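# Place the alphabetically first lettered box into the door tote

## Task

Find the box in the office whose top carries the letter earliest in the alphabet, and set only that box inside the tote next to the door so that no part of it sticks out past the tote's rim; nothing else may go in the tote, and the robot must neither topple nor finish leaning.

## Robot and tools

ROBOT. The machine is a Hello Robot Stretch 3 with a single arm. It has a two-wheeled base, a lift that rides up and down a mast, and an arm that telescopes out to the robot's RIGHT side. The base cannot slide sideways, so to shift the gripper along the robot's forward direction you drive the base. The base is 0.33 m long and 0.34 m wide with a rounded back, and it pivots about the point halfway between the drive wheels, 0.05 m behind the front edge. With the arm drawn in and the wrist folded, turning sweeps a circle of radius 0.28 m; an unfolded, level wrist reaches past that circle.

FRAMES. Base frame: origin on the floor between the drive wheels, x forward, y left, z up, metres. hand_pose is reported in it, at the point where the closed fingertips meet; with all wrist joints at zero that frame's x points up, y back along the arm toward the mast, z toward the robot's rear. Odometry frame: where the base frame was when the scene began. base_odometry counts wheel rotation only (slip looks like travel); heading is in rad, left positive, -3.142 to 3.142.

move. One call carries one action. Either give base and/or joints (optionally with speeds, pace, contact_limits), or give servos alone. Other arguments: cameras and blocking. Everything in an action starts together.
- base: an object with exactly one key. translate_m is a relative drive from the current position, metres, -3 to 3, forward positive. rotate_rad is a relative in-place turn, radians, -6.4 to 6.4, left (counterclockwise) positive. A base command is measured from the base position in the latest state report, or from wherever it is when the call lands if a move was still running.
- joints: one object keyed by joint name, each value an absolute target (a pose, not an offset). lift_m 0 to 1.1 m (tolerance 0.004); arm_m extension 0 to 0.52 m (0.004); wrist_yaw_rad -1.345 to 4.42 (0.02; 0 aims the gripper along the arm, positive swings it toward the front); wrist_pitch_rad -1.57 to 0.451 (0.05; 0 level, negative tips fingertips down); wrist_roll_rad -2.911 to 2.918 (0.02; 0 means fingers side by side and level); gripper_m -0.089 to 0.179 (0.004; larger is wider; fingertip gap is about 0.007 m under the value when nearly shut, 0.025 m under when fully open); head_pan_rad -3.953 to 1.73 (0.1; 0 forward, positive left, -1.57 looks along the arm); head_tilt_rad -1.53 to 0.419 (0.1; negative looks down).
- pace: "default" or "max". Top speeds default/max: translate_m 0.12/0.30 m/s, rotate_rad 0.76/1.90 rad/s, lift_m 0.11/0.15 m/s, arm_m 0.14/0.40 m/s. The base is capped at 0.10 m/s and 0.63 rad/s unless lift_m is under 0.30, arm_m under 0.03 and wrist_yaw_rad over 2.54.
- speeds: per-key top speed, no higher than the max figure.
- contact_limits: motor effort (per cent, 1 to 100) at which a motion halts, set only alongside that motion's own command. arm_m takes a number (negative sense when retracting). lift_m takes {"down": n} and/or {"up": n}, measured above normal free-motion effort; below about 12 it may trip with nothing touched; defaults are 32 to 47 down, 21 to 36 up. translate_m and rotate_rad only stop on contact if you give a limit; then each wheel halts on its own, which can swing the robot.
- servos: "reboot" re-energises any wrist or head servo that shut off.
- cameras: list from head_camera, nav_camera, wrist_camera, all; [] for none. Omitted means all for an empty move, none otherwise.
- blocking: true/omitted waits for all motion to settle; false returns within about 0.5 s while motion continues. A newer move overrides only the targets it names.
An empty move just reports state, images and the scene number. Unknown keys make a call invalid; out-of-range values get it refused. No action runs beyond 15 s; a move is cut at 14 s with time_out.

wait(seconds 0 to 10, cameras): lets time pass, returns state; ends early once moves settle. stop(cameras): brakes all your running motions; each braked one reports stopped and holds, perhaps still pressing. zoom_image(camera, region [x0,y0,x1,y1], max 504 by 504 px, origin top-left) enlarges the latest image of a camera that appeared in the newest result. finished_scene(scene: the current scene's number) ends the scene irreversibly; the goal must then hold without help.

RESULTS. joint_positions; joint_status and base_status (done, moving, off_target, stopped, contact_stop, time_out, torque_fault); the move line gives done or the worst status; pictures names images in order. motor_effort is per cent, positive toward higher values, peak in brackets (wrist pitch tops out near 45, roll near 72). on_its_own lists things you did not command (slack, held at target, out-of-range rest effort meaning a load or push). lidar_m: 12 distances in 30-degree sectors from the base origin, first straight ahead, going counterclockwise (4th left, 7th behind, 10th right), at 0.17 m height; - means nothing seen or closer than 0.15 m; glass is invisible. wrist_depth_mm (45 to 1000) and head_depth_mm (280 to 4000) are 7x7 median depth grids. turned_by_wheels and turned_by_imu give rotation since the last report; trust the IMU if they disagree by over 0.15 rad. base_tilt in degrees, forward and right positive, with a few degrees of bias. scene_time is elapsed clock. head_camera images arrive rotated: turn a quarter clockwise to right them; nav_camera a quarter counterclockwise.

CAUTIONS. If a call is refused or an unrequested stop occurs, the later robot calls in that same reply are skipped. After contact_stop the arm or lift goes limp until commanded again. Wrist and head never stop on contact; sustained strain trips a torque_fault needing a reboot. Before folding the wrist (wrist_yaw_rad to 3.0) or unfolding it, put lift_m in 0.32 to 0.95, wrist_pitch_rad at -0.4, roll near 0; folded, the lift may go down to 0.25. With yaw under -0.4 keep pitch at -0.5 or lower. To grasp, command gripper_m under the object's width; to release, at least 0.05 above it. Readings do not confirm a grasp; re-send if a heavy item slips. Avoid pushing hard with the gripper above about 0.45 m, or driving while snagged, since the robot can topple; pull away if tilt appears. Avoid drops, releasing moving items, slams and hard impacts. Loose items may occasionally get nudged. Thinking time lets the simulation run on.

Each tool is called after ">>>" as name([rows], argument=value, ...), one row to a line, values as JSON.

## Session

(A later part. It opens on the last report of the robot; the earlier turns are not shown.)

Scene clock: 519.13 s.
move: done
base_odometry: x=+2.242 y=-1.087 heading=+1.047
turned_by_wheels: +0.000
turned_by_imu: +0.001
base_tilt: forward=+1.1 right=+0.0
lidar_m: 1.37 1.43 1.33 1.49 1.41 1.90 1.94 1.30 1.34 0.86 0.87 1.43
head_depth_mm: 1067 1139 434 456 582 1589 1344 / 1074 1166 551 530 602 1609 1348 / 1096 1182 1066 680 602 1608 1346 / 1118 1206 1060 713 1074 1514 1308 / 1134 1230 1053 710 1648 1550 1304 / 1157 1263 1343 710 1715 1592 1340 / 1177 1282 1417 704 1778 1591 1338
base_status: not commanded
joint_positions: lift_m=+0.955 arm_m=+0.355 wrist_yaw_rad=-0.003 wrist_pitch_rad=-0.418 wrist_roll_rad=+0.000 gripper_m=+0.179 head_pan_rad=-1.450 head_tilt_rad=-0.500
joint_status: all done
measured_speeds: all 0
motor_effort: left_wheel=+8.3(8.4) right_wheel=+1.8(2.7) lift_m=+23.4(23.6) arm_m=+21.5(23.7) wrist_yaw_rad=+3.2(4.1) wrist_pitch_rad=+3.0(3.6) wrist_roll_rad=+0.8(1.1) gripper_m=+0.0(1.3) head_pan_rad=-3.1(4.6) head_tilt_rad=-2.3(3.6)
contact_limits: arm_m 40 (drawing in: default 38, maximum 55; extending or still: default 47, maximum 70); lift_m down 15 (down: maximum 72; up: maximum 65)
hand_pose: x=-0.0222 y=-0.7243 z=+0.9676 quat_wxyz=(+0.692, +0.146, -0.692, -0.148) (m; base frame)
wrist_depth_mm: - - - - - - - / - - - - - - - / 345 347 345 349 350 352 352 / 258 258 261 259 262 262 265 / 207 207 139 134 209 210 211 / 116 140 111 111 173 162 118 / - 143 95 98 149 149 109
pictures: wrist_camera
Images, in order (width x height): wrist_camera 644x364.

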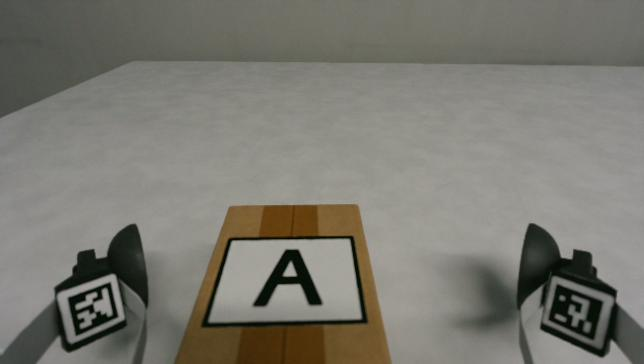

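>>> move(base={"translate_m": 0.016}, cameras=["wrist_camera"])

>>> move(joints={"gripper_m": 0.05}, cameras=["wrist_camera"])

Scene clock: 525.40 s.
move: done
base_odometry: x=+2.250 y=-1.073 heading=+1.047
turned_by_wheels: +0.000
turned_by_imu: +0.001
base_tilt: forward=+0.9 right=-0.2
lidar_m: 1.36 1.41 1.32 1.42 1.46 1.90 1.96 1.31 1.34 0.86 1.35 1.40
head_depth_mm: 1062 1145 432 457 581 1597 1336 / 1074 1159 550 531 603 1622 1347 / 1091 1186 1071 683 601 1599 1333 / 1112 1212 1063 712 1055 1468 1310 / 1137 1224 1059 710 1644 1558 1325 / 1158 1257 1354 708 1718 1586 1340 / 1175 1287 1406 741 1772 1588 1329
base_status: done
joint_positions: lift_m=+0.955 arm_m=+0.355 wrist_yaw_rad=-0.003 wrist_pitch_rad=-0.418 wrist_roll_rad=+0.000 gripper_m=+0.179 head_pan_rad=-1.450 head_tilt_rad=-0.500
joint_status: not commanded
measured_speeds: all 0
motor_effort: left_wheel=+8.9(11.3) right_wheel=+3.3(8.1) lift_m=+27.7(27.8) arm_m=+20.9(21.5) wrist_yaw_rad=+3.2(3.8) wrist_pitch_rad=+3.2(3.5) wrist_roll_rad=+0.9(1.1) gripper_m=+0.3(1.4) head_pan_rad=-3.2(4.3) head_tilt_rad=-2.9(3.3)
contact_limits: arm_m 40 (drawing in: default 38, maximum 55; extending or still: default 47, maximum 70); lift_m down 15 (down: maximum 72; up: maximum 65)
hand_pose: x=-0.0222 y=-0.7243 z=+0.9676 quat_wxyz=(+0.692, +0.146, -0.692, -0.148) (m; base frame)
wrist_depth_mm: - - - - - - - / - - - - - - - / 342 346 348 349 347 349 350 / 259 258 260 261 261 261 261 / 206 208 208 133 201 209 210 / 116 162 167 111 119 163 118 / - 144 101 101 101 149 109
pictures: wrist_camera
Images, in order (width x height): wrist_camera 644x364.

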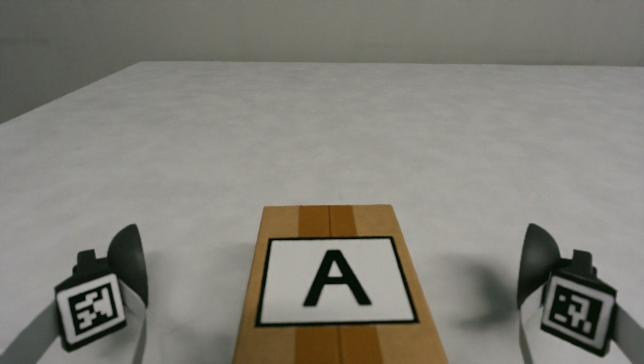

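Scene clock: 527.23 s.
move: done
base_odometry: x=+2.250 y=-1.073 heading=+1.047
turned_by_wheels: +0.000
turned_by_imu: +0.000
base_tilt: forward=+1.0 right=-0.1
lidar_m: 1.36 1.41 1.33 1.42 1.45 1.91 1.96 1.31 1.34 0.86 1.35 1.40
head_depth_mm: 1058 1139 433 457 583 1602 1350 / 1073 1169 549 532 602 1615 1349 / 1090 1184 1065 715 602 1590 1333 / 1112 1208 1075 712 1049 1472 1300 / 1136 1234 1063 709 1645 1551 1347 / 1153 1256 1365 708 1703 1577 1331 / 1178 1289 1410 744 1768 1587 1338
base_status: not commanded
joint_positions: lift_m=+0.955 arm_m=+0.355 wrist_yaw_rad=-0.003 wrist_pitch_rad=-0.394 wrist_roll_rad=+0.000 gripper_m=+0.051 head_pan_rad=-1.450 head_tilt_rad=-0.500
joint_status: all done
measured_speeds: all 0
motor_effort: left_wheel=+8.5(8.8) right_wheel=+2.9(3.7) lift_m=+25.2(28.8) arm_m=+20.9(21.5) wrist_yaw_rad=+3.1(3.9) wrist_pitch_rad=-1.1(3.5) wrist_roll_rad=+0.6(1.1) gripper_m=-21.1(97.0) head_pan_rad=-3.5(4.7) head_tilt_rad=-2.6(3.2)
contact_limits: arm_m 40 (drawing in: default 38, maximum 55; extending or still: default 47, maximum 70); lift_m down 15 (down: maximum 72; up: maximum 65)
hand_pose: x=-0.0222 y=-0.7274 z=+0.9732 quat_wxyz=(+0.694, +0.138, -0.693, -0.140) (m; base frame)
wrist_depth_mm: - - - - - - - / - - - - - - - / 375 375 379 378 379 381 382 / 276 278 277 278 278 280 282 / 218 219 220 143 154 222 222 / 181 180 127 118 127 171 183 / 158 146 103 101 104 147 156
pictures: wrist_camera
Images, in order (width x height): wrist_camera 644x364.

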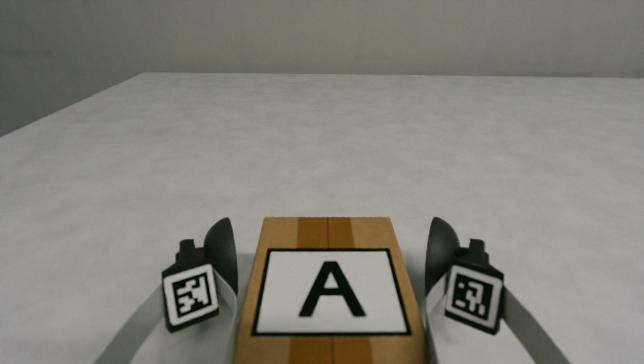

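>>> move(joints={"gripper_m": 0.02}, cameras=["wrist_camera"])

Scene clock: 531.30 s.
move: done
base_odometry: x=+2.250 y=-1.073 heading=+1.047
turned_by_wheels: +0.000
turned_by_imu: +0.001
base_tilt: forward=+0.9 right=-0.1
lidar_m: 1.36 1.42 1.33 1.42 1.46 1.91 1.96 1.31 1.34 0.86 1.34 1.41
head_depth_mm: 1061 1148 433 456 582 1597 1345 / 1076 1163 548 532 604 1588 1352 / 1107 1187 1072 713 602 1599 1340 / 1114 1212 1062 713 1057 1485 1304 / 1139 1234 1061 711 1639 1558 1334 / 1152 1259 1365 708 1715 1590 1335 / 1179 1281 1423 739 1774 1578 1333
base_status: not commanded
joint_positions: lift_m=+0.955 arm_m=+0.355 wrist_yaw_rad=-0.003 wrist_pitch_rad=-0.393 wrist_roll_rad=-0.001 gripper_m=+0.022 head_pan_rad=-1.450 head_tilt_rad=-0.500
joint_status: all done
measured_speeds: all 0
motor_effort: left_wheel=+8.5(8.8) right_wheel=+2.6(3.4) lift_m=+17.4(17.6) arm_m=+21.1(21.6) wrist_yaw_rad=+3.1(3.4) wrist_pitch_rad=-1.3(1.7) wrist_roll_rad=+1.3(1.3) gripper_m=-32.5(99.4) head_pan_rad=-3.3(3.8) head_tilt_rad=-1.8(2.7)
contact_limits: arm_m 40 (drawing in: default 38, maximum 55; extending or still: default 47, maximum 70); lift_m down 15 (down: maximum 72; up: maximum 65)
hand_pose: x=-0.0222 y=-0.7274 z=+0.9732 quat_wxyz=(+0.694, +0.138, -0.693, -0.139) (m; base frame)
wrist_depth_mm: - - - - - - - / - - - - - - - / 375 378 378 378 380 382 383 / 277 277 277 279 283 280 282 / 217 218 221 143 153 221 222 / 181 181 127 118 127 126 184 / 158 146 104 101 107 147 156
pictures: wrist_camera
Images, in order (width x height): wrist_camera 644x364.

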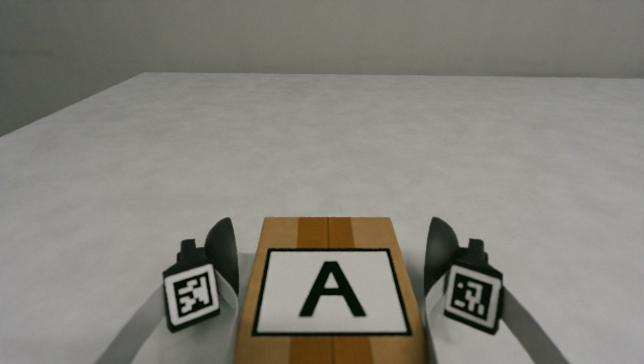

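>>> move(joints={"lift_m": 1.03}, speeds={"lift_m": 0.06}, cameras=["wrist_camera"])

Scene clock: 534.63 s.
move: done
base_odometry: x=+2.250 y=-1.073 heading=+1.047
turned_by_wheels: +0.000
turned_by_imu: +0.000
base_tilt: forward=+1.1 right=-0.2
lidar_m: 1.36 1.40 1.33 1.42 1.46 1.90 1.96 1.31 1.34 0.86 1.34 1.41
head_depth_mm: 1057 401 421 720 581 1599 1350 / 1077 1134 495 685 602 1600 1339 / 1096 1187 1068 717 601 1602 1345 / 1108 1209 1064 711 1051 1468 1310 / 1138 1239 1063 711 1658 1551 1337 / 1153 1252 1364 709 1706 1596 1334 / 1169 1273 1403 742 1753 1582 1332
base_status: not commanded
joint_positions: lift_m=+1.030 arm_m=+0.355 wrist_yaw_rad=-0.003 wrist_pitch_rad=-0.422 wrist_roll_rad=-0.003 gripper_m=+0.025 head_pan_rad=-1.450 head_tilt_rad=-0.500
joint_status: all done
measured_speeds: all 0
motor_effort: left_wheel=+8.2(8.6) right_wheel=+3.3(3.5) lift_m=+31.2(32.8) arm_m=+17.8(21.3) wrist_yaw_rad=+2.8(3.6) wrist_pitch_rad=+3.9(4.3) wrist_roll_rad=+1.8(1.9) gripper_m=-16.5(17.2) head_pan_rad=-2.1(4.0) head_tilt_rad=-2.1(3.4)
contact_limits: arm_m 40 (drawing in: default 38, maximum 55; extending or still: default 47, maximum 70)
hand_pose: x=-0.0221 y=-0.7238 z=+1.0417 quat_wxyz=(+0.692, +0.148, -0.690, -0.149) (m; base frame)
wrist_depth_mm: - - - - - - - / - - - - - - - / - - - - - - - / 371 393 394 381 381 396 382 / 326 315 329 145 155 319 316 / 263 264 127 120 126 249 266 / 231 121 101 102 107 216 227
pictures: wrist_camera
Images, in order (width x height): wrist_camera 644x364.

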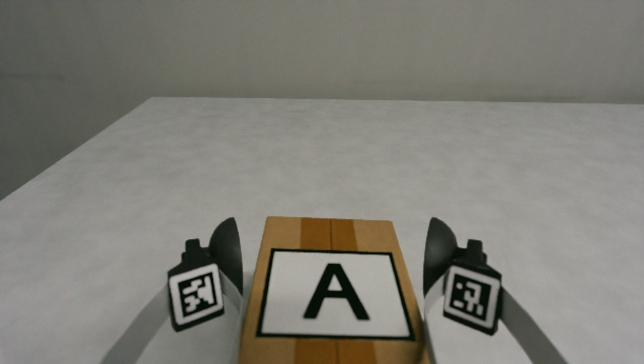

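>>> move(joints={"arm_m": 0.0, "gripper_m": 0.01}, cameras=["wrist_camera"])

>>> move(joints={"wrist_yaw_rad": 1.57}, base={"translate_m": 1.0}, cameras=["wrist_camera", "nav_camera"])

Scene clock: 563.30 s.
move: off_target
base_odometry: x=+2.250 y=-1.073 heading=+1.047
turned_by_wheels: +0.000
turned_by_imu: +0.001
base_tilt: forward=+0.9 right=-0.2
lidar_m: 1.36 1.41 1.33 1.43 1.46 1.91 1.96 1.31 1.34 0.86 1.35 1.41
head_depth_mm: 1054 1149 1081 798 - - - / 1078 1164 1074 794 - - - / 1094 1182 1066 714 386 1606 1331 / 1118 1209 1063 715 1055 1471 1298 / 1130 1233 1066 713 1650 1560 1331 / 1153 1254 1370 709 1711 1598 1335 / 1176 1284 1421 741 1768 1582 1332
base_status: not commanded
joint_positions: lift_m=+1.030 arm_m=+0.002 wrist_yaw_rad=-0.003 wrist_pitch_rad=-0.423 wrist_roll_rad=-0.003 gripper_m=+0.015 head_pan_rad=-1.450 head_tilt_rad=-0.500
joint_status: gripper_m off_target (ended at +0.015, target +0.010); the others done
joint sent to its limit — arm_m, lower limit.
measured_speeds: all 0
motor_effort: left_wheel=+8.3(8.5) right_wheel=+2.6(3.6) lift_m=+23.5(31.2) arm_m=-19.6(22.6) wrist_yaw_rad=+3.3(3.6) wrist_pitch_rad=+3.9(4.4) wrist_roll_rad=+1.7(1.9) gripper_m=-18.8(91.7) head_pan_rad=-2.5(4.4) head_tilt_rad=-1.3(3.2)
hand_pose: x=-0.0221 y=-0.3705 z=+1.0416 quat_wxyz=(+0.692, +0.148, -0.690, -0.150) (m; base frame)
wrist_depth_mm: - - - - - - - / - - - - - - - / - - - - - - - / 396 393 376 400 383 385 383 / 337 332 325 146 155 327 328 / - - 127 120 126 - - / - - 101 103 109 - -
pictures: wrist_camera
Images, in order (width x height): wrist_camera 644x364.

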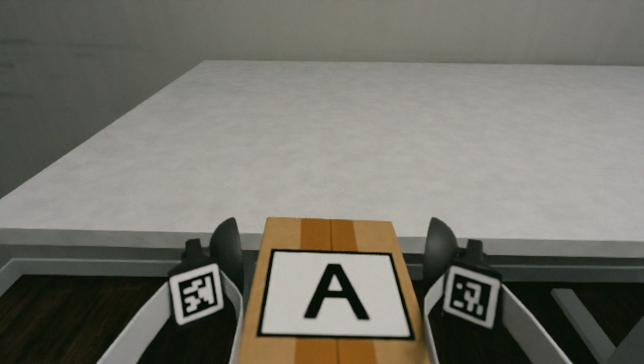

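Scene clock: 574.40 s.
move: done
base_odometry: x=+2.750 y=-0.207 heading=+1.047
turned_by_wheels: +0.000
turned_by_imu: +0.000
base_tilt: forward=+0.8 right=-0.1
lidar_m: 0.37 0.38 0.52 1.44 2.07 1.94 2.95 1.84 1.15 1.30 0.52 0.38
head_depth_mm: 1059 1147 1237 1334 - - - / 1081 1168 1272 1397 1549 - - / 1099 1189 1304 1427 1596 1601 - / 1117 1220 1320 1462 1641 1645 - / 1095 1188 1282 1368 1473 1567 - / 855 893 934 985 1085 - - / 689 714 743 773 789 - -
base_status: done
joint_positions: lift_m=+1.030 arm_m=+0.002 wrist_yaw_rad=+1.567 wrist_pitch_rad=-0.423 wrist_roll_rad=-0.003 gripper_m=+0.015 head_pan_rad=-1.450 head_tilt_rad=-0.500
joint_status: all done
measured_speeds: all 0
motor_effort: left_wheel=+8.2(12.6) right_wheel=+1.8(14.6) lift_m=+22.3(23.8) arm_m=-5.1(20.0) wrist_yaw_rad=+3.8(6.4) wrist_pitch_rad=+3.8(4.5) wrist_roll_rad=+1.6(2.0) gripper_m=-18.0(19.8) head_pan_rad=-2.5(4.1) head_tilt_rad=-2.1(2.8)
hand_pose: x=+0.2024 y=-0.1478 z=+1.0416 quat_wxyz=(+0.596, +0.592, -0.384, +0.383) (m; base frame)
wrist_depth_mm: 250 252 251 250 245 256 252 / 273 271 271 272 263 269 274 / 296 297 294 295 288 - - / 324 326 323 326 309 - - / 362 361 343 146 153 - - / - 121 127 120 126 121 - / - - 101 102 106 114 -
pictures: nav_camera (sideways), wrist_camera
Images, in order (width x height): nav_camera 672x504, wrist_camera 644x364.

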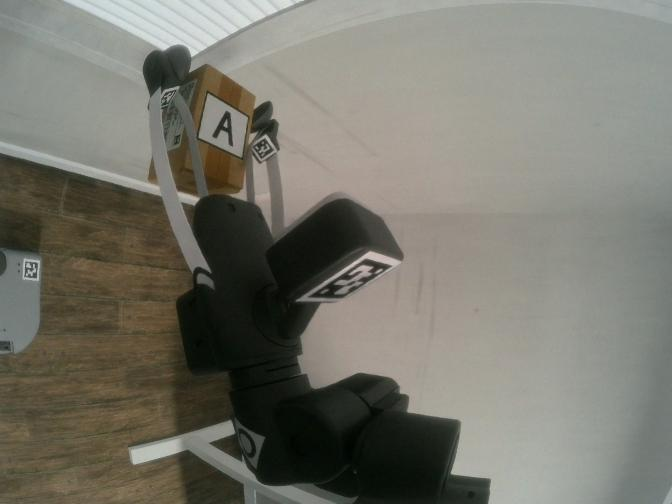

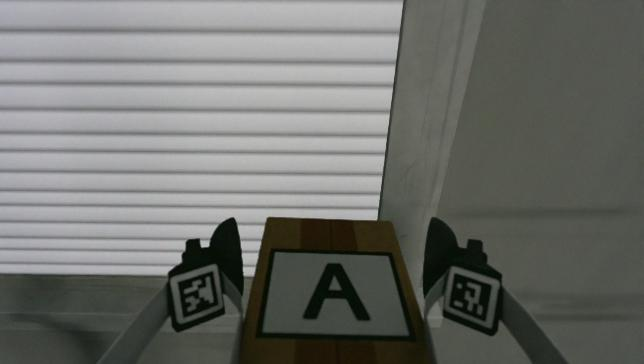

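>>> move(base={"rotate_rad": 1.571}, joints={"head_pan_rad": 0.0, "head_tilt_rad": -0.45}, cameras=["head_camera", "nav_camera"])

Scene clock: 582.50 s.
move: done
base_odometry: x=+2.750 y=-0.207 heading=+2.617
turned_by_wheels: +1.570
turned_by_imu: +1.566
base_tilt: forward=+0.8 right=+0.0
lidar_m: 1.37 1.41 1.95 2.95 1.86 1.14 1.30 0.53 0.38 0.37 0.38 0.52
head_depth_mm: 1496 1465 1398 1356 1332 1298 1268 / 2509 2320 2214 2225 1994 1657 1393 / 2985 3149 3445 2890 2136 1674 1387 / 3016 3239 3460 2922 2131 1677 1382 / 3002 3237 3536 2853 2122 1669 1383 / 3015 3249 3525 2876 2118 1653 1370 / 2922 3146 1626 1671 1699 1666 1375
base_status: done
joint_positions: lift_m=+1.030 arm_m=+0.002 wrist_yaw_rad=+1.567 wrist_pitch_rad=-0.423 wrist_roll_rad=-0.003 gripper_m=+0.015 head_pan_rad=+0.004 head_tilt_rad=-0.450
joint_status: all done
measured_speeds: all 0
motor_effort: left_wheel=-11.3(13.6) right_wheel=+10.4(16.0) lift_m=+22.8(23.2) arm_m=-9.2(9.4) wrist_yaw_rad=+3.6(4.0) wrist_pitch_rad=+4.0(4.5) wrist_roll_rad=+1.8(1.9) gripper_m=-19.3(19.5) head_pan_rad=-2.1(5.6) head_tilt_rad=+2.8(5.9)
hand_pose: x=+0.2024 y=-0.1477 z=+1.0416 quat_wxyz=(+0.595, +0.592, -0.384, +0.383) (m; base frame)
wrist_depth_mm: - - - - - 375 254 / - - - - - 377 254 / - - - - - 378 255 / - - - - - 377 254 / - - - 146 146 353 253 / - - 127 120 126 313 254 / - - 101 102 106 117 255
pictures: head_camera (sideways), nav_camera (sideways)
Images, in order (width x height): head_camera 896x504, nav_camera 672x504.

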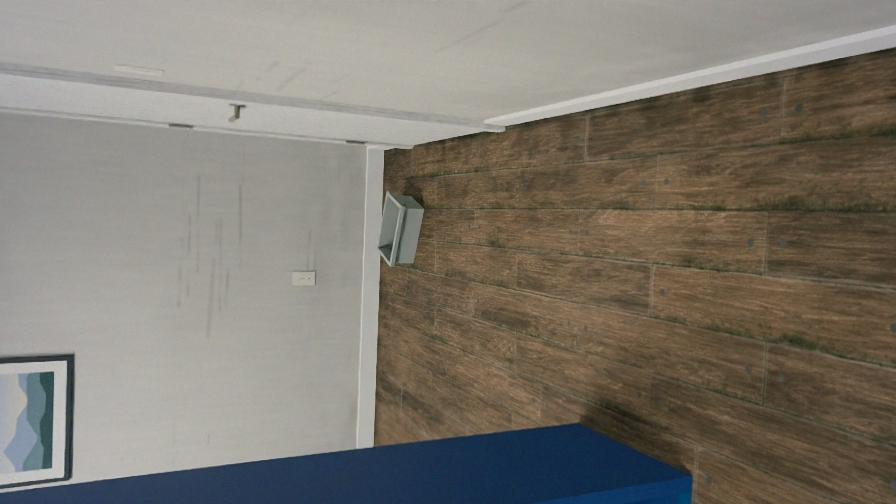

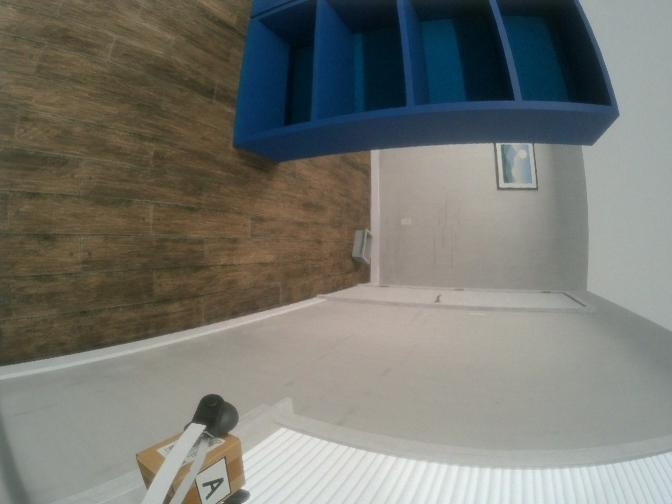

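>>> move(base={"translate_m": 1.25})

>>> move(base={"translate_m": 0.6}, joints={"head_tilt_rad": -0.6}, cameras=["head_camera", "nav_camera"])

Scene clock: 602.57 s.
move: done
base_odometry: x=+1.668 y=+0.418 heading=+2.618
turned_by_wheels: +0.000
turned_by_imu: +0.001
base_tilt: forward=+1.0 right=-0.1
lidar_m: 1.23 2.29 0.63 0.61 3.52 2.23 1.46 0.51 0.37 0.35 0.37 0.49
head_depth_mm: 1324 1284 1245 1212 1157 1214 1193 / 1867 1989 2115 1929 1902 1642 1387 / 1904 2050 2206 2386 2100 1675 1387 / 1899 2068 2205 2407 2026 1681 1382 / 1920 2077 2215 2436 2113 1647 1390 / 1910 2099 2258 2486 2114 1662 1376 / 1916 2082 2270 2481 2109 1659 1374
base_status: done
joint_positions: lift_m=+1.030 arm_m=+0.002 wrist_yaw_rad=+1.567 wrist_pitch_rad=-0.423 wrist_roll_rad=-0.003 gripper_m=+0.015 head_pan_rad=+0.000 head_tilt_rad=-0.450
joint_status: not commanded
measured_speeds: all 0
motor_effort: left_wheel=+8.3(12.7) right_wheel=+1.6(14.5) lift_m=+24.1(24.5) arm_m=-16.4(20.5) wrist_yaw_rad=+3.1(4.0) wrist_pitch_rad=+4.2(4.4) wrist_roll_rad=+1.6(1.9) gripper_m=-19.1(20.0) head_pan_rad=-2.9(4.6) head_tilt_rad=+3.3(4.5)
hand_pose: x=+0.2024 y=-0.1477 z=+1.0416 quat_wxyz=(+0.595, +0.592, -0.384, +0.383) (m; base frame)
wrist_depth_mm: - - - - - - 243 / - - - - 966 - 241 / - - - - - - 241 / - - - - - - 242 / - - - 146 145 - 241 / - - 127 120 126 121 243 / - - 101 103 106 114 239

Scene clock: 609.67 s.
move: done
base_odometry: x=+1.148 y=+0.719 heading=+2.618
turned_by_wheels: +0.000
turned_by_imu: +0.000
base_tilt: forward=+1.0 right=+0.0
lidar_m: 1.20 1.68 2.27 0.63 0.64 2.79 1.43 0.50 0.36 0.35 0.36 0.48
head_depth_mm: 1330 1321 1204 1181 1154 1127 1176 / 1371 1500 1663 1804 1686 1448 1258 / 1369 1515 1697 1904 1779 1474 1263 / 1387 1519 1681 1921 1727 1464 1262 / 1395 1545 1700 1948 1712 1468 1268 / 1405 1551 1716 1959 1773 1449 1260 / 1402 1564 1732 1941 1769 1470 1260
base_status: done
joint_positions: lift_m=+1.030 arm_m=+0.002 wrist_yaw_rad=+1.567 wrist_pitch_rad=-0.423 wrist_roll_rad=-0.003 gripper_m=+0.015 head_pan_rad=+0.000 head_tilt_rad=-0.600
joint_status: all done
measured_speeds: all 0
motor_effort: left_wheel=+6.0(13.8) right_wheel=+4.0(9.3) lift_m=+25.0(25.1) arm_m=-14.6(16.9) wrist_yaw_rad=+3.1(3.8) wrist_pitch_rad=+4.2(4.5) wrist_roll_rad=+1.7(1.9) gripper_m=-18.8(19.9) head_pan_rad=-3.1(4.5) head_tilt_rad=-3.8(5.2)
hand_pose: x=+0.2024 y=-0.1477 z=+1.0416 quat_wxyz=(+0.595, +0.592, -0.384, +0.383) (m; base frame)
wrist_depth_mm: - - - - - - 231 / - - - - - - 231 / - - - - - - 232 / - - - - - - 232 / - - - 146 146 - 231 / - - 127 120 126 121 232 / - - 101 102 106 115 232
pictures: head_camera (sideways), nav_camera (sideways)
Images, in order (width x height): head_camera 896x504, nav_camera 672x504.

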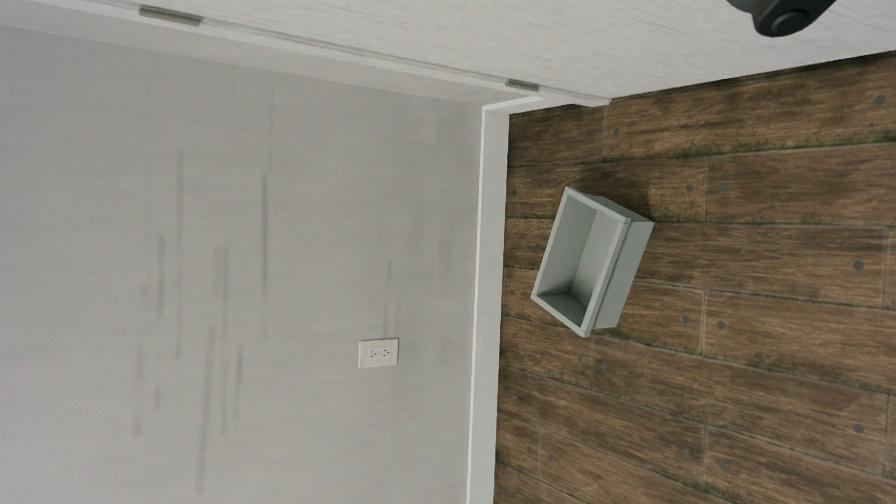

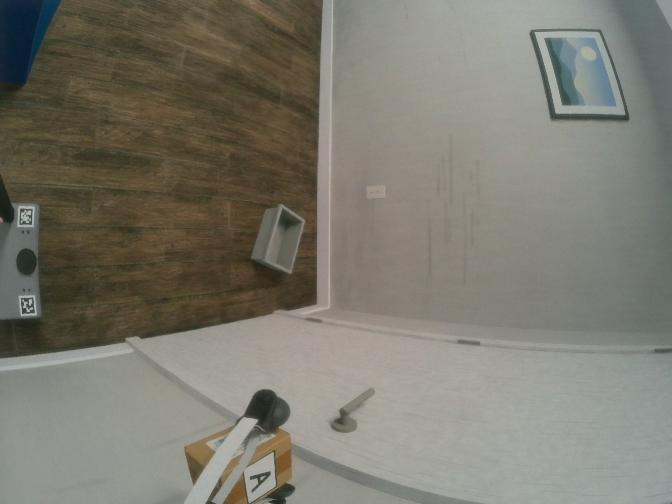

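>>> zoom_image(camera="head_camera", region=[500, 150, 700, 370])

Scaled by 2.291 from the camera's 896x504 image, which has a finer 1280x720 frame.

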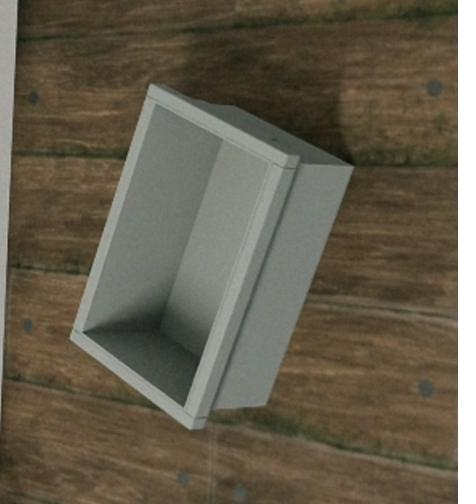

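>>> move(base={"translate_m": 0.735}, joints={"lift_m": 0.6})

>>> move(base={"rotate_rad": 1.571}, joints={"head_pan_rad": -1.57, "head_tilt_rad": -0.9}, cameras=["head_camera", "nav_camera"])

Scene clock: 650.50 s.
move: done
base_odometry: x=+0.512 y=+1.086 heading=+2.618
turned_by_wheels: +0.000
turned_by_imu: +0.000
base_tilt: forward=+0.9 right=-0.1
lidar_m: 0.89 0.92 1.25 3.03 1.21 1.05 1.39 0.44 0.33 0.31 0.33 0.44
head_depth_mm: 729 809 893 1010 1109 1152 1124 / 733 810 899 1016 1161 1359 1263 / 737 807 903 1020 1172 1375 1266 / 742 815 910 1027 1182 1371 1260 / 747 816 913 1036 1182 1368 1260 / 750 829 924 1045 1208 1375 1251 / 749 834 927 1052 1212 1403 1249
base_status: done
joint_positions: lift_m=+0.600 arm_m=+0.002 wrist_yaw_rad=+1.567 wrist_pitch_rad=-0.423 wrist_roll_rad=-0.003 gripper_m=+0.015 head_pan_rad=+0.000 head_tilt_rad=-0.600
joint_status: all done
measured_speeds: all 0
motor_effort: left_wheel=+9.3(12.7) right_wheel=+2.6(8.6) lift_m=+27.1(27.1) arm_m=-11.0(13.7) wrist_yaw_rad=+3.3(3.9) wrist_pitch_rad=+4.0(4.7) wrist_roll_rad=+1.7(1.9) gripper_m=-18.3(19.7) head_pan_rad=-3.0(3.9) head_tilt_rad=-3.2(4.7)
hand_pose: x=+0.2023 y=-0.1477 z=+0.6115 quat_wxyz=(+0.596, +0.593, -0.384, +0.383) (m; base frame)
wrist_depth_mm: - - - - - 295 197 / - - - - 420 291 197 / - 844 - - 446 294 198 / - - - - 486 295 198 / - - 156 146 147 276 197 / 879 846 127 120 126 243 197 / 795 120 101 102 106 120 198

Scene clock: 654.10 s.
move: done
base_odometry: x=+0.512 y=+1.086 heading=-2.095
turned_by_wheels: +1.570
turned_by_imu: +1.566
base_tilt: forward=+0.9 right=-0.1
lidar_m: 2.82 1.22 1.05 1.48 0.45 0.33 0.32 0.33 0.44 0.89 0.92 1.23
head_depth_mm: 807 935 1084 1177 1092 1074 405 / 811 944 1116 1386 1405 1257 412 / 812 938 1125 1393 1418 511 468 / 815 945 1134 1396 1413 1256 511 / 819 949 1140 1408 1409 1233 501 / 823 954 1147 1417 1422 1243 579 / 823 958 1142 1420 1413 1263 579
base_status: done
joint_positions: lift_m=+0.600 arm_m=+0.002 wrist_yaw_rad=+1.567 wrist_pitch_rad=-0.423 wrist_roll_rad=-0.003 gripper_m=+0.015 head_pan_rad=-1.574 head_tilt_rad=-0.903
joint_status: all done
measured_speeds: all 0
motor_effort: left_wheel=-11.5(13.9) right_wheel=+9.9(16.0) lift_m=+30.9(31.2) arm_m=-19.9(20.7) wrist_yaw_rad=+3.3(3.8) wrist_pitch_rad=+4.2(4.6) wrist_roll_rad=+1.6(1.9) gripper_m=-18.4(19.9) head_pan_rad=+2.7(6.2) head_tilt_rad=-1.3(8.4)
hand_pose: x=+0.2023 y=-0.1477 z=+0.6115 quat_wxyz=(+0.596, +0.593, -0.384, +0.383) (m; base frame)
wrist_depth_mm: - - - - - - - / - - - - - - - / - - - - - - - / - - - - - - - / - - 155 145 154 - - / 880 867 127 120 126 836 848 / 771 731 101 103 109 723 763
pictures: head_camera (sideways), nav_camera (sideways)
Images, in order (width x height): head_camera 896x504, nav_camera 672x504.

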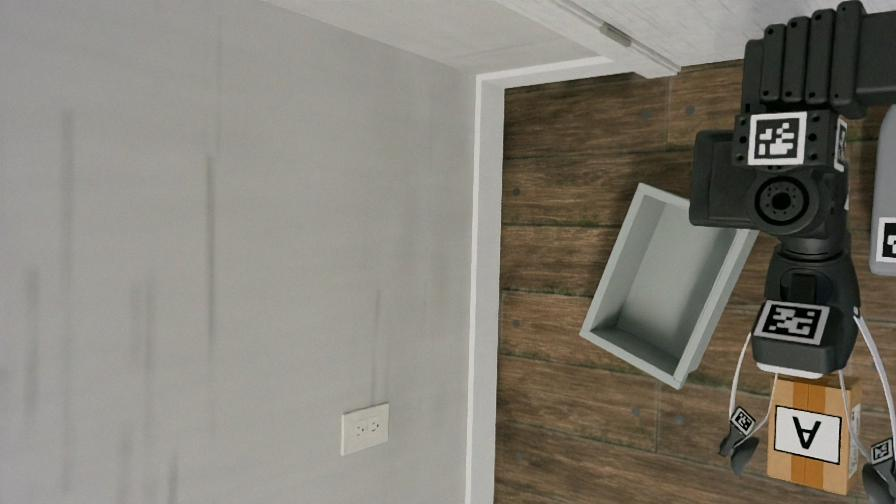

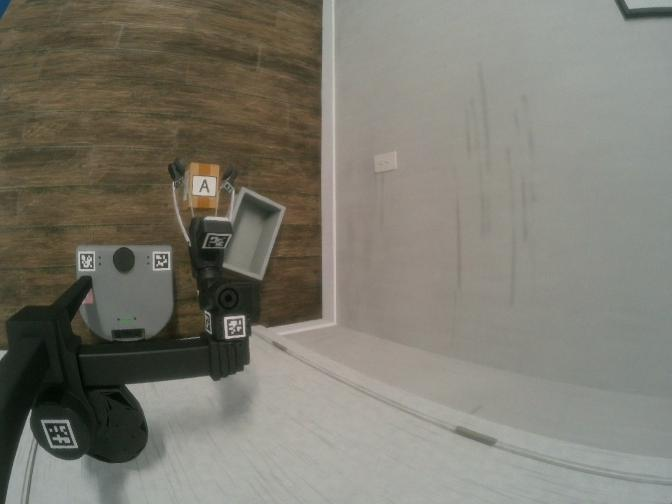

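>>> move(base={"translate_m": 0.089}, joints={"wrist_yaw_rad": 0.0})

>>> move(joints={"arm_m": 0.1875, "wrist_pitch_rad": -0.7, "lift_m": 0.35}, cameras=["all"])

Scene clock: 666.17 s.
move: done
base_odometry: x=+0.467 y=+1.009 heading=-2.095
turned_by_wheels: +0.000
turned_by_imu: +0.000
base_tilt: forward=+0.9 right=-0.1
lidar_m: 2.96 1.23 1.00 1.87 0.62 0.42 0.40 0.42 0.55 0.89 0.92 1.23
head_depth_mm: 804 930 1103 1316 1362 1238 400 / 804 931 1107 1371 1415 1255 413 / 809 937 1115 1382 1427 533 443 / 809 941 1127 1393 1405 1137 1096 / 814 947 1129 1401 1420 1228 1133 / 817 940 1132 1425 1424 1259 1131 / 825 956 1145 1419 1425 1267 1139
base_status: done
joint_positions: lift_m=+0.600 arm_m=+0.002 wrist_yaw_rad=+0.003 wrist_pitch_rad=-0.423 wrist_roll_rad=-0.003 gripper_m=+0.015 head_pan_rad=-1.570 head_tilt_rad=-0.900
joint_status: all done
measured_speeds: all 0
motor_effort: left_wheel=+7.9(10.7) right_wheel=+2.9(13.6) lift_m=+29.8(30.2) arm_m=-17.3(18.6) wrist_yaw_rad=-2.3(6.0) wrist_pitch_rad=+4.1(4.4) wrist_roll_rad=+1.6(1.9) gripper_m=-18.9(20.0) head_pan_rad=+2.8(4.1) head_tilt_rad=+1.1(1.5)
hand_pose: x=-0.0208 y=-0.3704 z=+0.6115 quat_wxyz=(+0.693, +0.150, -0.690, -0.148) (m; base frame)
wrist_depth_mm: - - - - - - - / - - - - - - - / - - - - - - - / - - - - - - - / - - 148 141 146 - 383 / 847 - 127 120 126 121 401 / 780 715 101 102 109 117 414

Scene clock: 669.27 s.
move: done
base_odometry: x=+0.467 y=+1.009 heading=-2.095
turned_by_wheels: +0.000
turned_by_imu: +0.000
base_tilt: forward=+1.0 right=-0.1
lidar_m: 2.95 1.23 1.00 1.87 0.62 0.42 0.40 0.42 0.56 0.89 0.92 1.23
head_depth_mm: 804 924 1104 1320 1373 1244 1137 / 804 933 1110 1374 1418 1192 646 / 808 937 1118 1385 1421 762 1138 / 814 940 1114 1393 1408 1212 1133 / 815 946 1125 1391 1417 1239 1132 / 816 950 1128 1404 1414 1264 1135 / 823 951 1138 1430 1423 1263 1138
base_status: not commanded
joint_positions: lift_m=+0.350 arm_m=+0.188 wrist_yaw_rad=+0.003 wrist_pitch_rad=-0.717 wrist_roll_rad=-0.003 gripper_m=+0.015 head_pan_rad=-1.570 head_tilt_rad=-0.900
joint_status: all done
measured_speeds: all 0
motor_effort: left_wheel=+8.1(8.4) right_wheel=+3.3(3.4) lift_m=+21.8(26.7) arm_m=+17.0(24.1) wrist_yaw_rad=-2.3(2.6) wrist_pitch_rad=+2.9(6.3) wrist_roll_rad=+1.5(1.8) gripper_m=-18.2(19.5) head_pan_rad=+2.9(3.9) head_tilt_rad=+0.3(1.8)
hand_pose: x=-0.0210 y=-0.5097 z=+0.3021 quat_wxyz=(+0.664, +0.250, -0.660, -0.247) (m; base frame)
wrist_depth_mm: - - - - - - - / - - - - - - - / - - - - - - - / 581 589 589 594 581 586 485 / 520 526 533 145 154 521 465 / 465 462 127 120 126 449 441 / 430 121 101 102 107 304 414
pictures: head_camera (sideways), nav_camera (sideways), wrist_camera
Images, in order (width x height): head_camera 896x504, nav_camera 672x504, wrist_camera 644x364.

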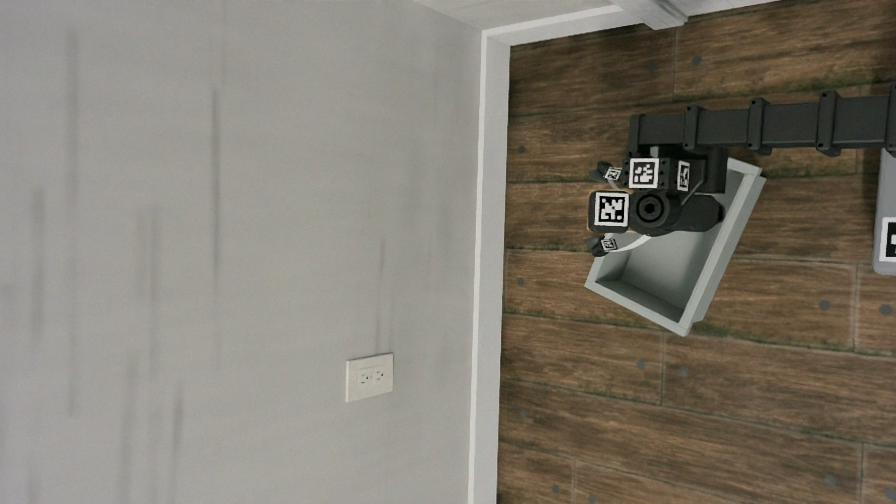

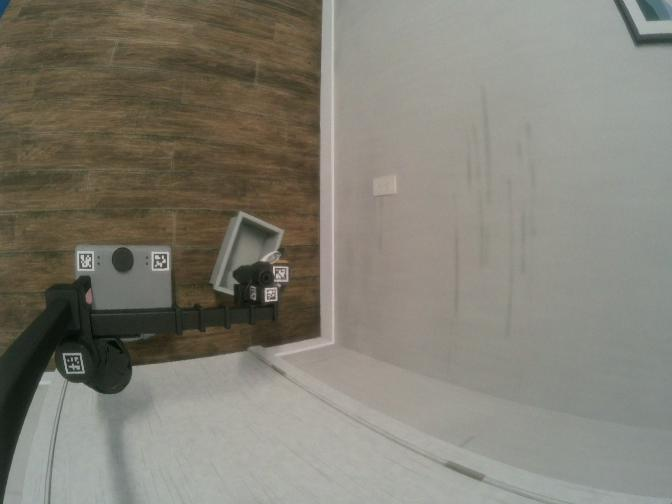

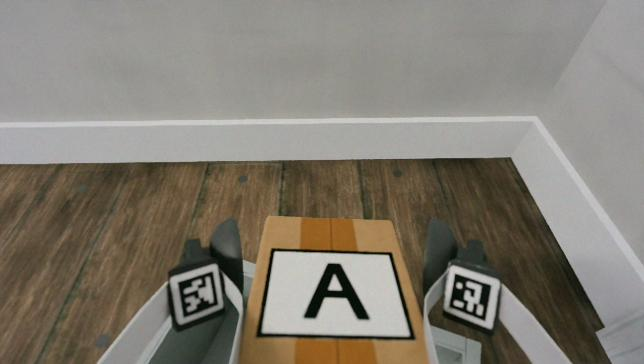

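>>> move(joints={"lift_m": 0.15}, contact_limits={"lift_m": {"down": 15}}, speeds={"lift_m": 0.08}, cameras=["wrist_camera", "head_camera"])

Scene clock: 680.93 s.
move: done
base_odometry: x=+0.467 y=+1.009 heading=-2.095
turned_by_wheels: +0.000
turned_by_imu: +0.001
base_tilt: forward=+1.2 right=-0.1
lidar_m: 2.95 1.23 1.00 1.86 0.62 0.42 0.40 0.42 0.56 0.89 0.92 1.23
head_depth_mm: 802 928 1107 1314 1352 1236 1140 / 803 931 1106 1375 1416 1258 1116 / 809 935 1125 1385 1415 919 1105 / 809 943 1124 1387 1402 1206 1130 / 813 947 1139 1392 1410 1240 1132 / 815 941 1136 1409 1418 1259 1134 / 822 955 1132 1423 1412 1268 1139
base_status: not commanded
joint_positions: lift_m=+0.150 arm_m=+0.188 wrist_yaw_rad=+0.003 wrist_pitch_rad=-0.718 wrist_roll_rad=-0.003 gripper_m=+0.015 head_pan_rad=-1.570 head_tilt_rad=-0.900
joint_status: all done
measured_speeds: all 0
motor_effort: left_wheel=+8.0(8.4) right_wheel=+2.7(3.3) lift_m=+23.0(23.6) arm_m=-14.9(15.2) wrist_yaw_rad=-2.1(2.5) wrist_pitch_rad=+2.6(3.5) wrist_roll_rad=+1.7(1.8) gripper_m=-18.8(20.0) head_pan_rad=+3.3(4.3) head_tilt_rad=-0.2(1.7)
contact_limits: lift_m down 15 (down: maximum 72; up: maximum 65)
hand_pose: x=-0.0210 y=-0.5097 z=+0.1021 quat_wxyz=(+0.664, +0.250, -0.660, -0.247) (m; base frame)
wrist_depth_mm: - - - - - - 412 / 462 456 452 453 457 456 424 / 387 217 381 386 379 388 384 / 185 252 230 198 186 336 333 / - - 241 145 155 169 161 / - - 127 120 126 178 - / - - 101 102 106 114 -
pictures: head_camera (sideways), wrist_camera
Images, in order (width x height): head_camera 896x504, wrist_camera 644x364.

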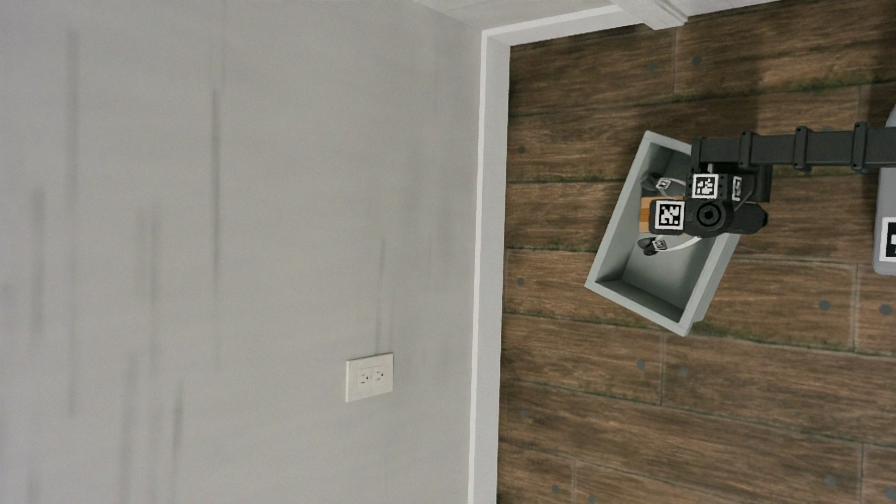

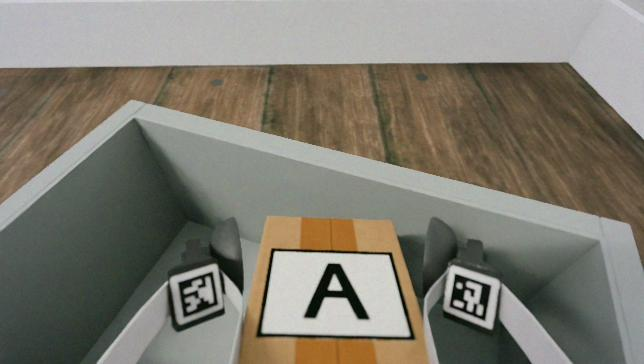

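>>> move(joints={"lift_m": 0.1}, contact_limits={"lift_m": {"down": 13}}, speeds={"lift_m": 0.03}, cameras=["wrist_camera", "head_camera"])

Scene clock: 689.33 s.
move: done
base_odometry: x=+0.467 y=+1.009 heading=-2.095
turned_by_wheels: +0.000
turned_by_imu: +0.001
base_tilt: forward=+1.1 right=-0.2
lidar_m: 2.95 1.23 1.00 1.87 0.62 0.42 0.40 0.42 0.56 0.89 0.92 1.22
head_depth_mm: 802 925 1107 1324 1362 1235 1134 / 805 934 1109 1370 1421 1261 1131 / 807 940 1111 1373 1411 946 955 / 809 940 1125 1385 1424 1214 1135 / 814 950 1123 1397 1414 1235 1132 / 817 948 1136 1406 1406 1258 1136 / 823 954 1141 1420 1417 1270 1142
base_status: not commanded
joint_positions: lift_m=+0.100 arm_m=+0.187 wrist_yaw_rad=+0.003 wrist_pitch_rad=-0.718 wrist_roll_rad=-0.003 gripper_m=+0.015 head_pan_rad=-1.570 head_tilt_rad=-0.900
joint_status: all done
measured_speeds: all 0
motor_effort: left_wheel=+8.0(8.3) right_wheel=+3.1(3.4) lift_m=+21.5(29.0) arm_m=-13.1(20.3) wrist_yaw_rad=-2.1(2.6) wrist_pitch_rad=+3.2(3.3) wrist_roll_rad=+1.7(1.8) gripper_m=-18.4(19.9) head_pan_rad=+2.7(4.3) head_tilt_rad=-0.3(2.0)
contact_limits: lift_m down 13 (down: maximum 72; up: maximum 65)
hand_pose: x=-0.0210 y=-0.5097 z=+0.0521 quat_wxyz=(+0.664, +0.250, -0.660, -0.247) (m; base frame)
wrist_depth_mm: - - 427 429 431 430 414 / - 181 165 158 383 367 368 / - 211 188 165 144 133 128 / - - 230 195 167 149 133 / - - 148 145 154 169 151 / - - 126 120 126 125 - / 191 180 104 102 109 120 -
pictures: head_camera (sideways), wrist_camera
Images, in order (width x height): head_camera 896x504, wrist_camera 644x364.

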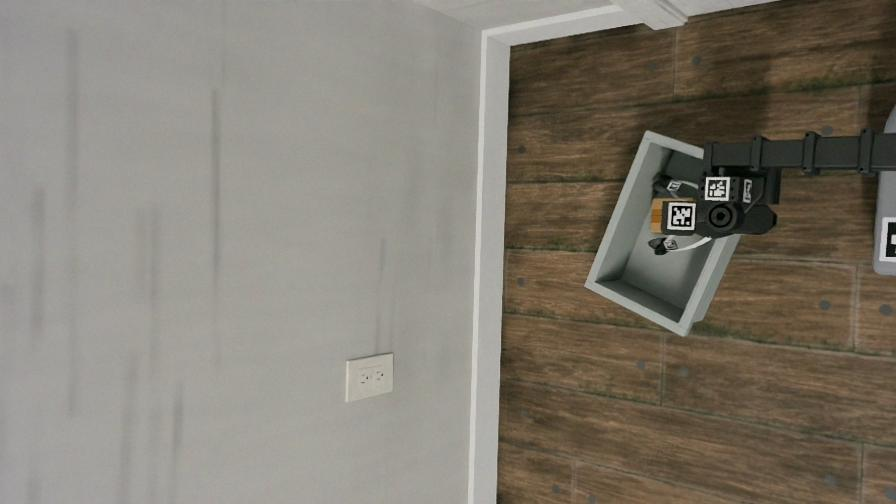

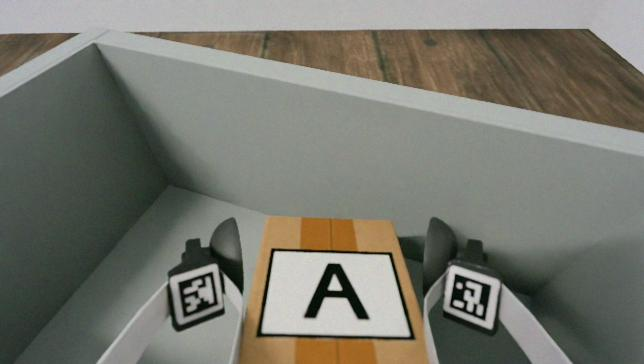

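>>> move(joints={"lift_m": 0.07}, contact_limits={"lift_m": {"down": 13}}, speeds={"lift_m": 0.03}, cameras=["wrist_camera"])

Scene clock: 692.40 s.
move: contact_stop
base_odometry: x=+0.467 y=+1.009 heading=-2.095
turned_by_wheels: +0.000
turned_by_imu: +0.000
base_tilt: forward=+1.1 right=-0.1
lidar_m: 2.96 1.23 1.00 1.87 0.62 0.42 0.40 0.42 0.56 0.89 0.92 1.23
head_depth_mm: 803 928 1106 1315 1370 1231 1131 / 804 936 1106 1367 1415 1258 1130 / 807 936 1114 1378 1417 1053 955 / 811 937 1119 1390 1415 1219 1138 / 811 948 1122 1396 1421 1248 1133 / 811 951 1128 1403 1426 1258 1132 / 823 955 1138 1420 1427 1267 1131
base_status: not commanded
joint_positions: lift_m=+0.094 arm_m=+0.187 wrist_yaw_rad=-0.001 wrist_pitch_rad=-0.716 wrist_roll_rad=-0.005 gripper_m=+0.015 head_pan_rad=-1.569 head_tilt_rad=-0.899
joint_status: lift_m contact_stop (moved -0.006 of -0.030)
measured_speeds: all 0
on_its_own: lift_m is slack since a contact_stop (your +0.070 is given up)
motor_effort: left_wheel=+0.9(8.3) right_wheel=+1.3(3.4) lift_m=+25.4(25.4) arm_m=-3.1(5.9) wrist_yaw_rad=+1.7(2.4) wrist_pitch_rad=+2.8(4.2) wrist_roll_rad=+2.0(6.9) gripper_m=-17.9(19.6) head_pan_rad=+1.6(3.6) head_tilt_rad=-2.6(2.6)
contact_limits: lift_m down 13 (down: maximum 72; up: maximum 65)
hand_pose: x=-0.0218 y=-0.5099 z=+0.0468 quat_wxyz=(+0.664, +0.248, -0.661, -0.248) (m; base frame)
wrist_depth_mm: - 168 423 422 422 428 406 / - 181 164 149 371 363 363 / - 209 187 165 144 129 123 / - - 229 193 166 149 133 / - - 148 145 155 168 152 / - 125 127 120 126 178 - / 186 176 104 102 109 121 -
pictures: wrist_camera
Images, in order (width x height): wrist_camera 644x364.

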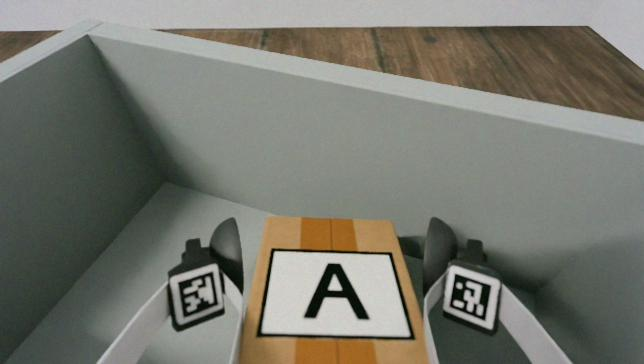

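>>> move(joints={"lift_m": 0.096, "gripper_m": 0.12}, cameras=["wrist_camera"])

Scene clock: 697.10 s.
move: done
base_odometry: x=+0.467 y=+1.009 heading=-2.095
turned_by_wheels: +0.000
turned_by_imu: +0.001
base_tilt: forward=+1.0 right=-0.3
lidar_m: 2.96 1.23 1.00 1.87 0.62 0.42 0.40 0.42 0.56 0.89 0.92 1.23
head_depth_mm: 801 927 1096 1312 1360 1234 1134 / 805 931 1106 1373 1419 1258 1134 / 809 936 1110 1371 1421 1060 950 / 810 940 1113 1387 1415 1217 1132 / 812 939 1131 1406 1428 1241 1135 / 816 949 1128 1401 1417 1260 1131 / 822 956 1135 1425 1424 1262 1125
base_status: not commanded
joint_positions: lift_m=+0.096 arm_m=+0.187 wrist_yaw_rad=-0.001 wrist_pitch_rad=-0.717 wrist_roll_rad=-0.004 gripper_m=+0.120 head_pan_rad=-1.569 head_tilt_rad=-0.899
joint_status: all done
measured_speeds: all 0
motor_effort: left_wheel=+0.3(0.6) right_wheel=+0.5(1.1) lift_m=+26.8(31.3) arm_m=+11.8(11.8) wrist_yaw_rad=+1.6(2.4) wrist_pitch_rad=+2.8(3.3) wrist_roll_rad=+1.9(2.3) gripper_m=-0.3(85.2) head_pan_rad=+0.6(2.1) head_tilt_rad=-3.9(4.6)
hand_pose: x=-0.0218 y=-0.5098 z=+0.0482 quat_wxyz=(+0.664, +0.248, -0.661, -0.248) (m; base frame)
wrist_depth_mm: - - 424 424 424 425 410 / - 182 164 152 376 362 366 / - 208 186 164 144 131 125 / - - 229 193 166 150 133 / - - - 220 197 164 150 / - 123 130 152 152 125 - / - 177 185 137 143 177 -
pictures: wrist_camera
Images, in order (width x height): wrist_camera 644x364.

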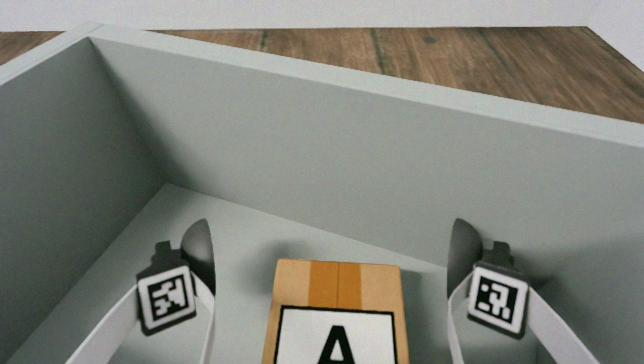

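>>> move(joints={"lift_m": 0.4}, cameras=["wrist_camera"])

>>> move(joints={"arm_m": 0.03}, cameras=["head_camera"])

Scene clock: 703.23 s.
move: done
base_odometry: x=+0.467 y=+1.009 heading=-2.095
turned_by_wheels: +0.000
turned_by_imu: +0.001
base_tilt: forward=+0.9 right=+0.0
lidar_m: 2.95 1.23 1.00 1.87 0.62 0.42 0.40 0.42 0.56 0.89 0.92 1.23
head_depth_mm: 801 927 1108 1307 1360 1226 1135 / 804 929 1104 1368 1426 665 584 / 809 940 1112 1377 1391 744 1143 / 812 936 1117 1394 1413 1218 1131 / 815 947 1135 1407 1421 1236 1127 / 817 951 1129 1413 1413 1266 1134 / 821 951 1145 1419 1417 1263 1136
base_status: not commanded
joint_positions: lift_m=+0.400 arm_m=+0.188 wrist_yaw_rad=-0.001 wrist_pitch_rad=-0.716 wrist_roll_rad=-0.004 gripper_m=+0.120 head_pan_rad=-1.569 head_tilt_rad=-0.900
joint_status: all done
measured_speeds: all 0
motor_effort: left_wheel=+0.3(0.5) right_wheel=+0.5(1.2) lift_m=+30.3(33.2) arm_m=+18.3(21.6) wrist_yaw_rad=+1.6(2.6) wrist_pitch_rad=+2.6(3.2) wrist_roll_rad=+2.1(2.3) gripper_m=-0.3(1.1) head_pan_rad=-1.9(2.8) head_tilt_rad=-4.5(6.2)
hand_pose: x=-0.0218 y=-0.5100 z=+0.3524 quat_wxyz=(+0.664, +0.248, -0.661, -0.248) (m; base frame)
wrist_depth_mm: - - - - - - - / - - - - - - - / - - - - - - - / 636 636 647 642 637 635 - / 586 576 579 578 573 568 489 / 521 123 402 509 521 125 456 / 475 126 - 401 460 129 381
pictures: wrist_camera
Images, in order (width x height): wrist_camera 644x364.

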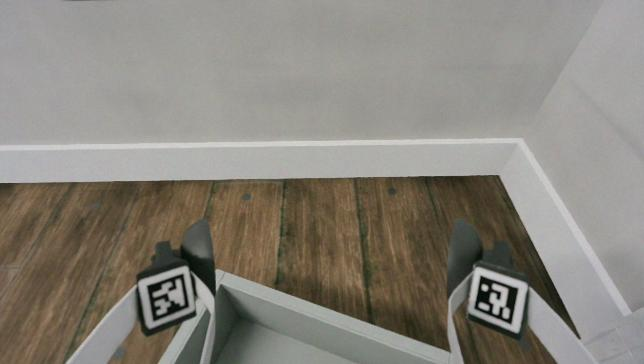

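Scene clock: 705.63 s.
move: done
base_odometry: x=+0.467 y=+1.009 heading=-2.095
turned_by_wheels: +0.000
turned_by_imu: +0.000
base_tilt: forward=+0.9 right=-0.1
lidar_m: 2.95 1.23 1.00 1.87 0.62 0.42 0.40 0.42 0.56 0.89 0.92 1.23
head_depth_mm: 799 926 1098 1322 1362 1235 1131 / 806 926 1103 1376 1410 1259 585 / 810 936 1114 1381 1416 1210 613 / 811 943 1116 1380 1424 1219 1099 / 811 950 1129 1396 1422 1242 1134 / 818 944 1133 1415 1418 1262 1137 / 821 956 1147 1413 1421 1269 1137
base_status: not commanded
joint_positions: lift_m=+0.400 arm_m=+0.030 wrist_yaw_rad=-0.001 wrist_pitch_rad=-0.715 wrist_roll_rad=-0.004 gripper_m=+0.120 head_pan_rad=-1.569 head_tilt_rad=-0.900
joint_status: all done
measured_speeds: all 0
motor_effort: left_wheel=+0.2(0.6) right_wheel=+0.7(1.0) lift_m=+23.3(30.6) arm_m=-19.8(22.9) wrist_yaw_rad=+1.9(2.4) wrist_pitch_rad=+2.3(3.0) wrist_roll_rad=+2.3(2.4) gripper_m=+0.0(1.5) head_pan_rad=-2.6(4.0) head_tilt_rad=-3.1(5.8)
hand_pose: x=-0.0218 y=-0.3526 z=+0.3525 quat_wxyz=(+0.664, +0.248, -0.661, -0.248) (m; base frame)
wrist_depth_mm: - - - - - - - / - - - - - - - / 732 734 724 729 745 738 - / 652 661 662 668 653 648 401 / 574 573 534 - 623 564 426 / 518 123 - 463 393 125 455 / 477 451 455 434 457 129 398
pictures: head_camera (sideways)
Images, in order (width x height): head_camera 896x504.

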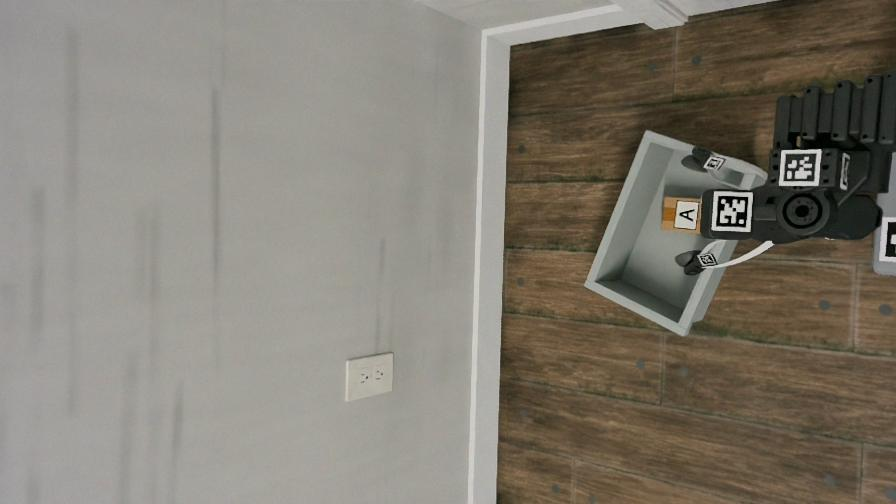

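>>> finished_scene(scene=1)

The scene is finished: the task was done.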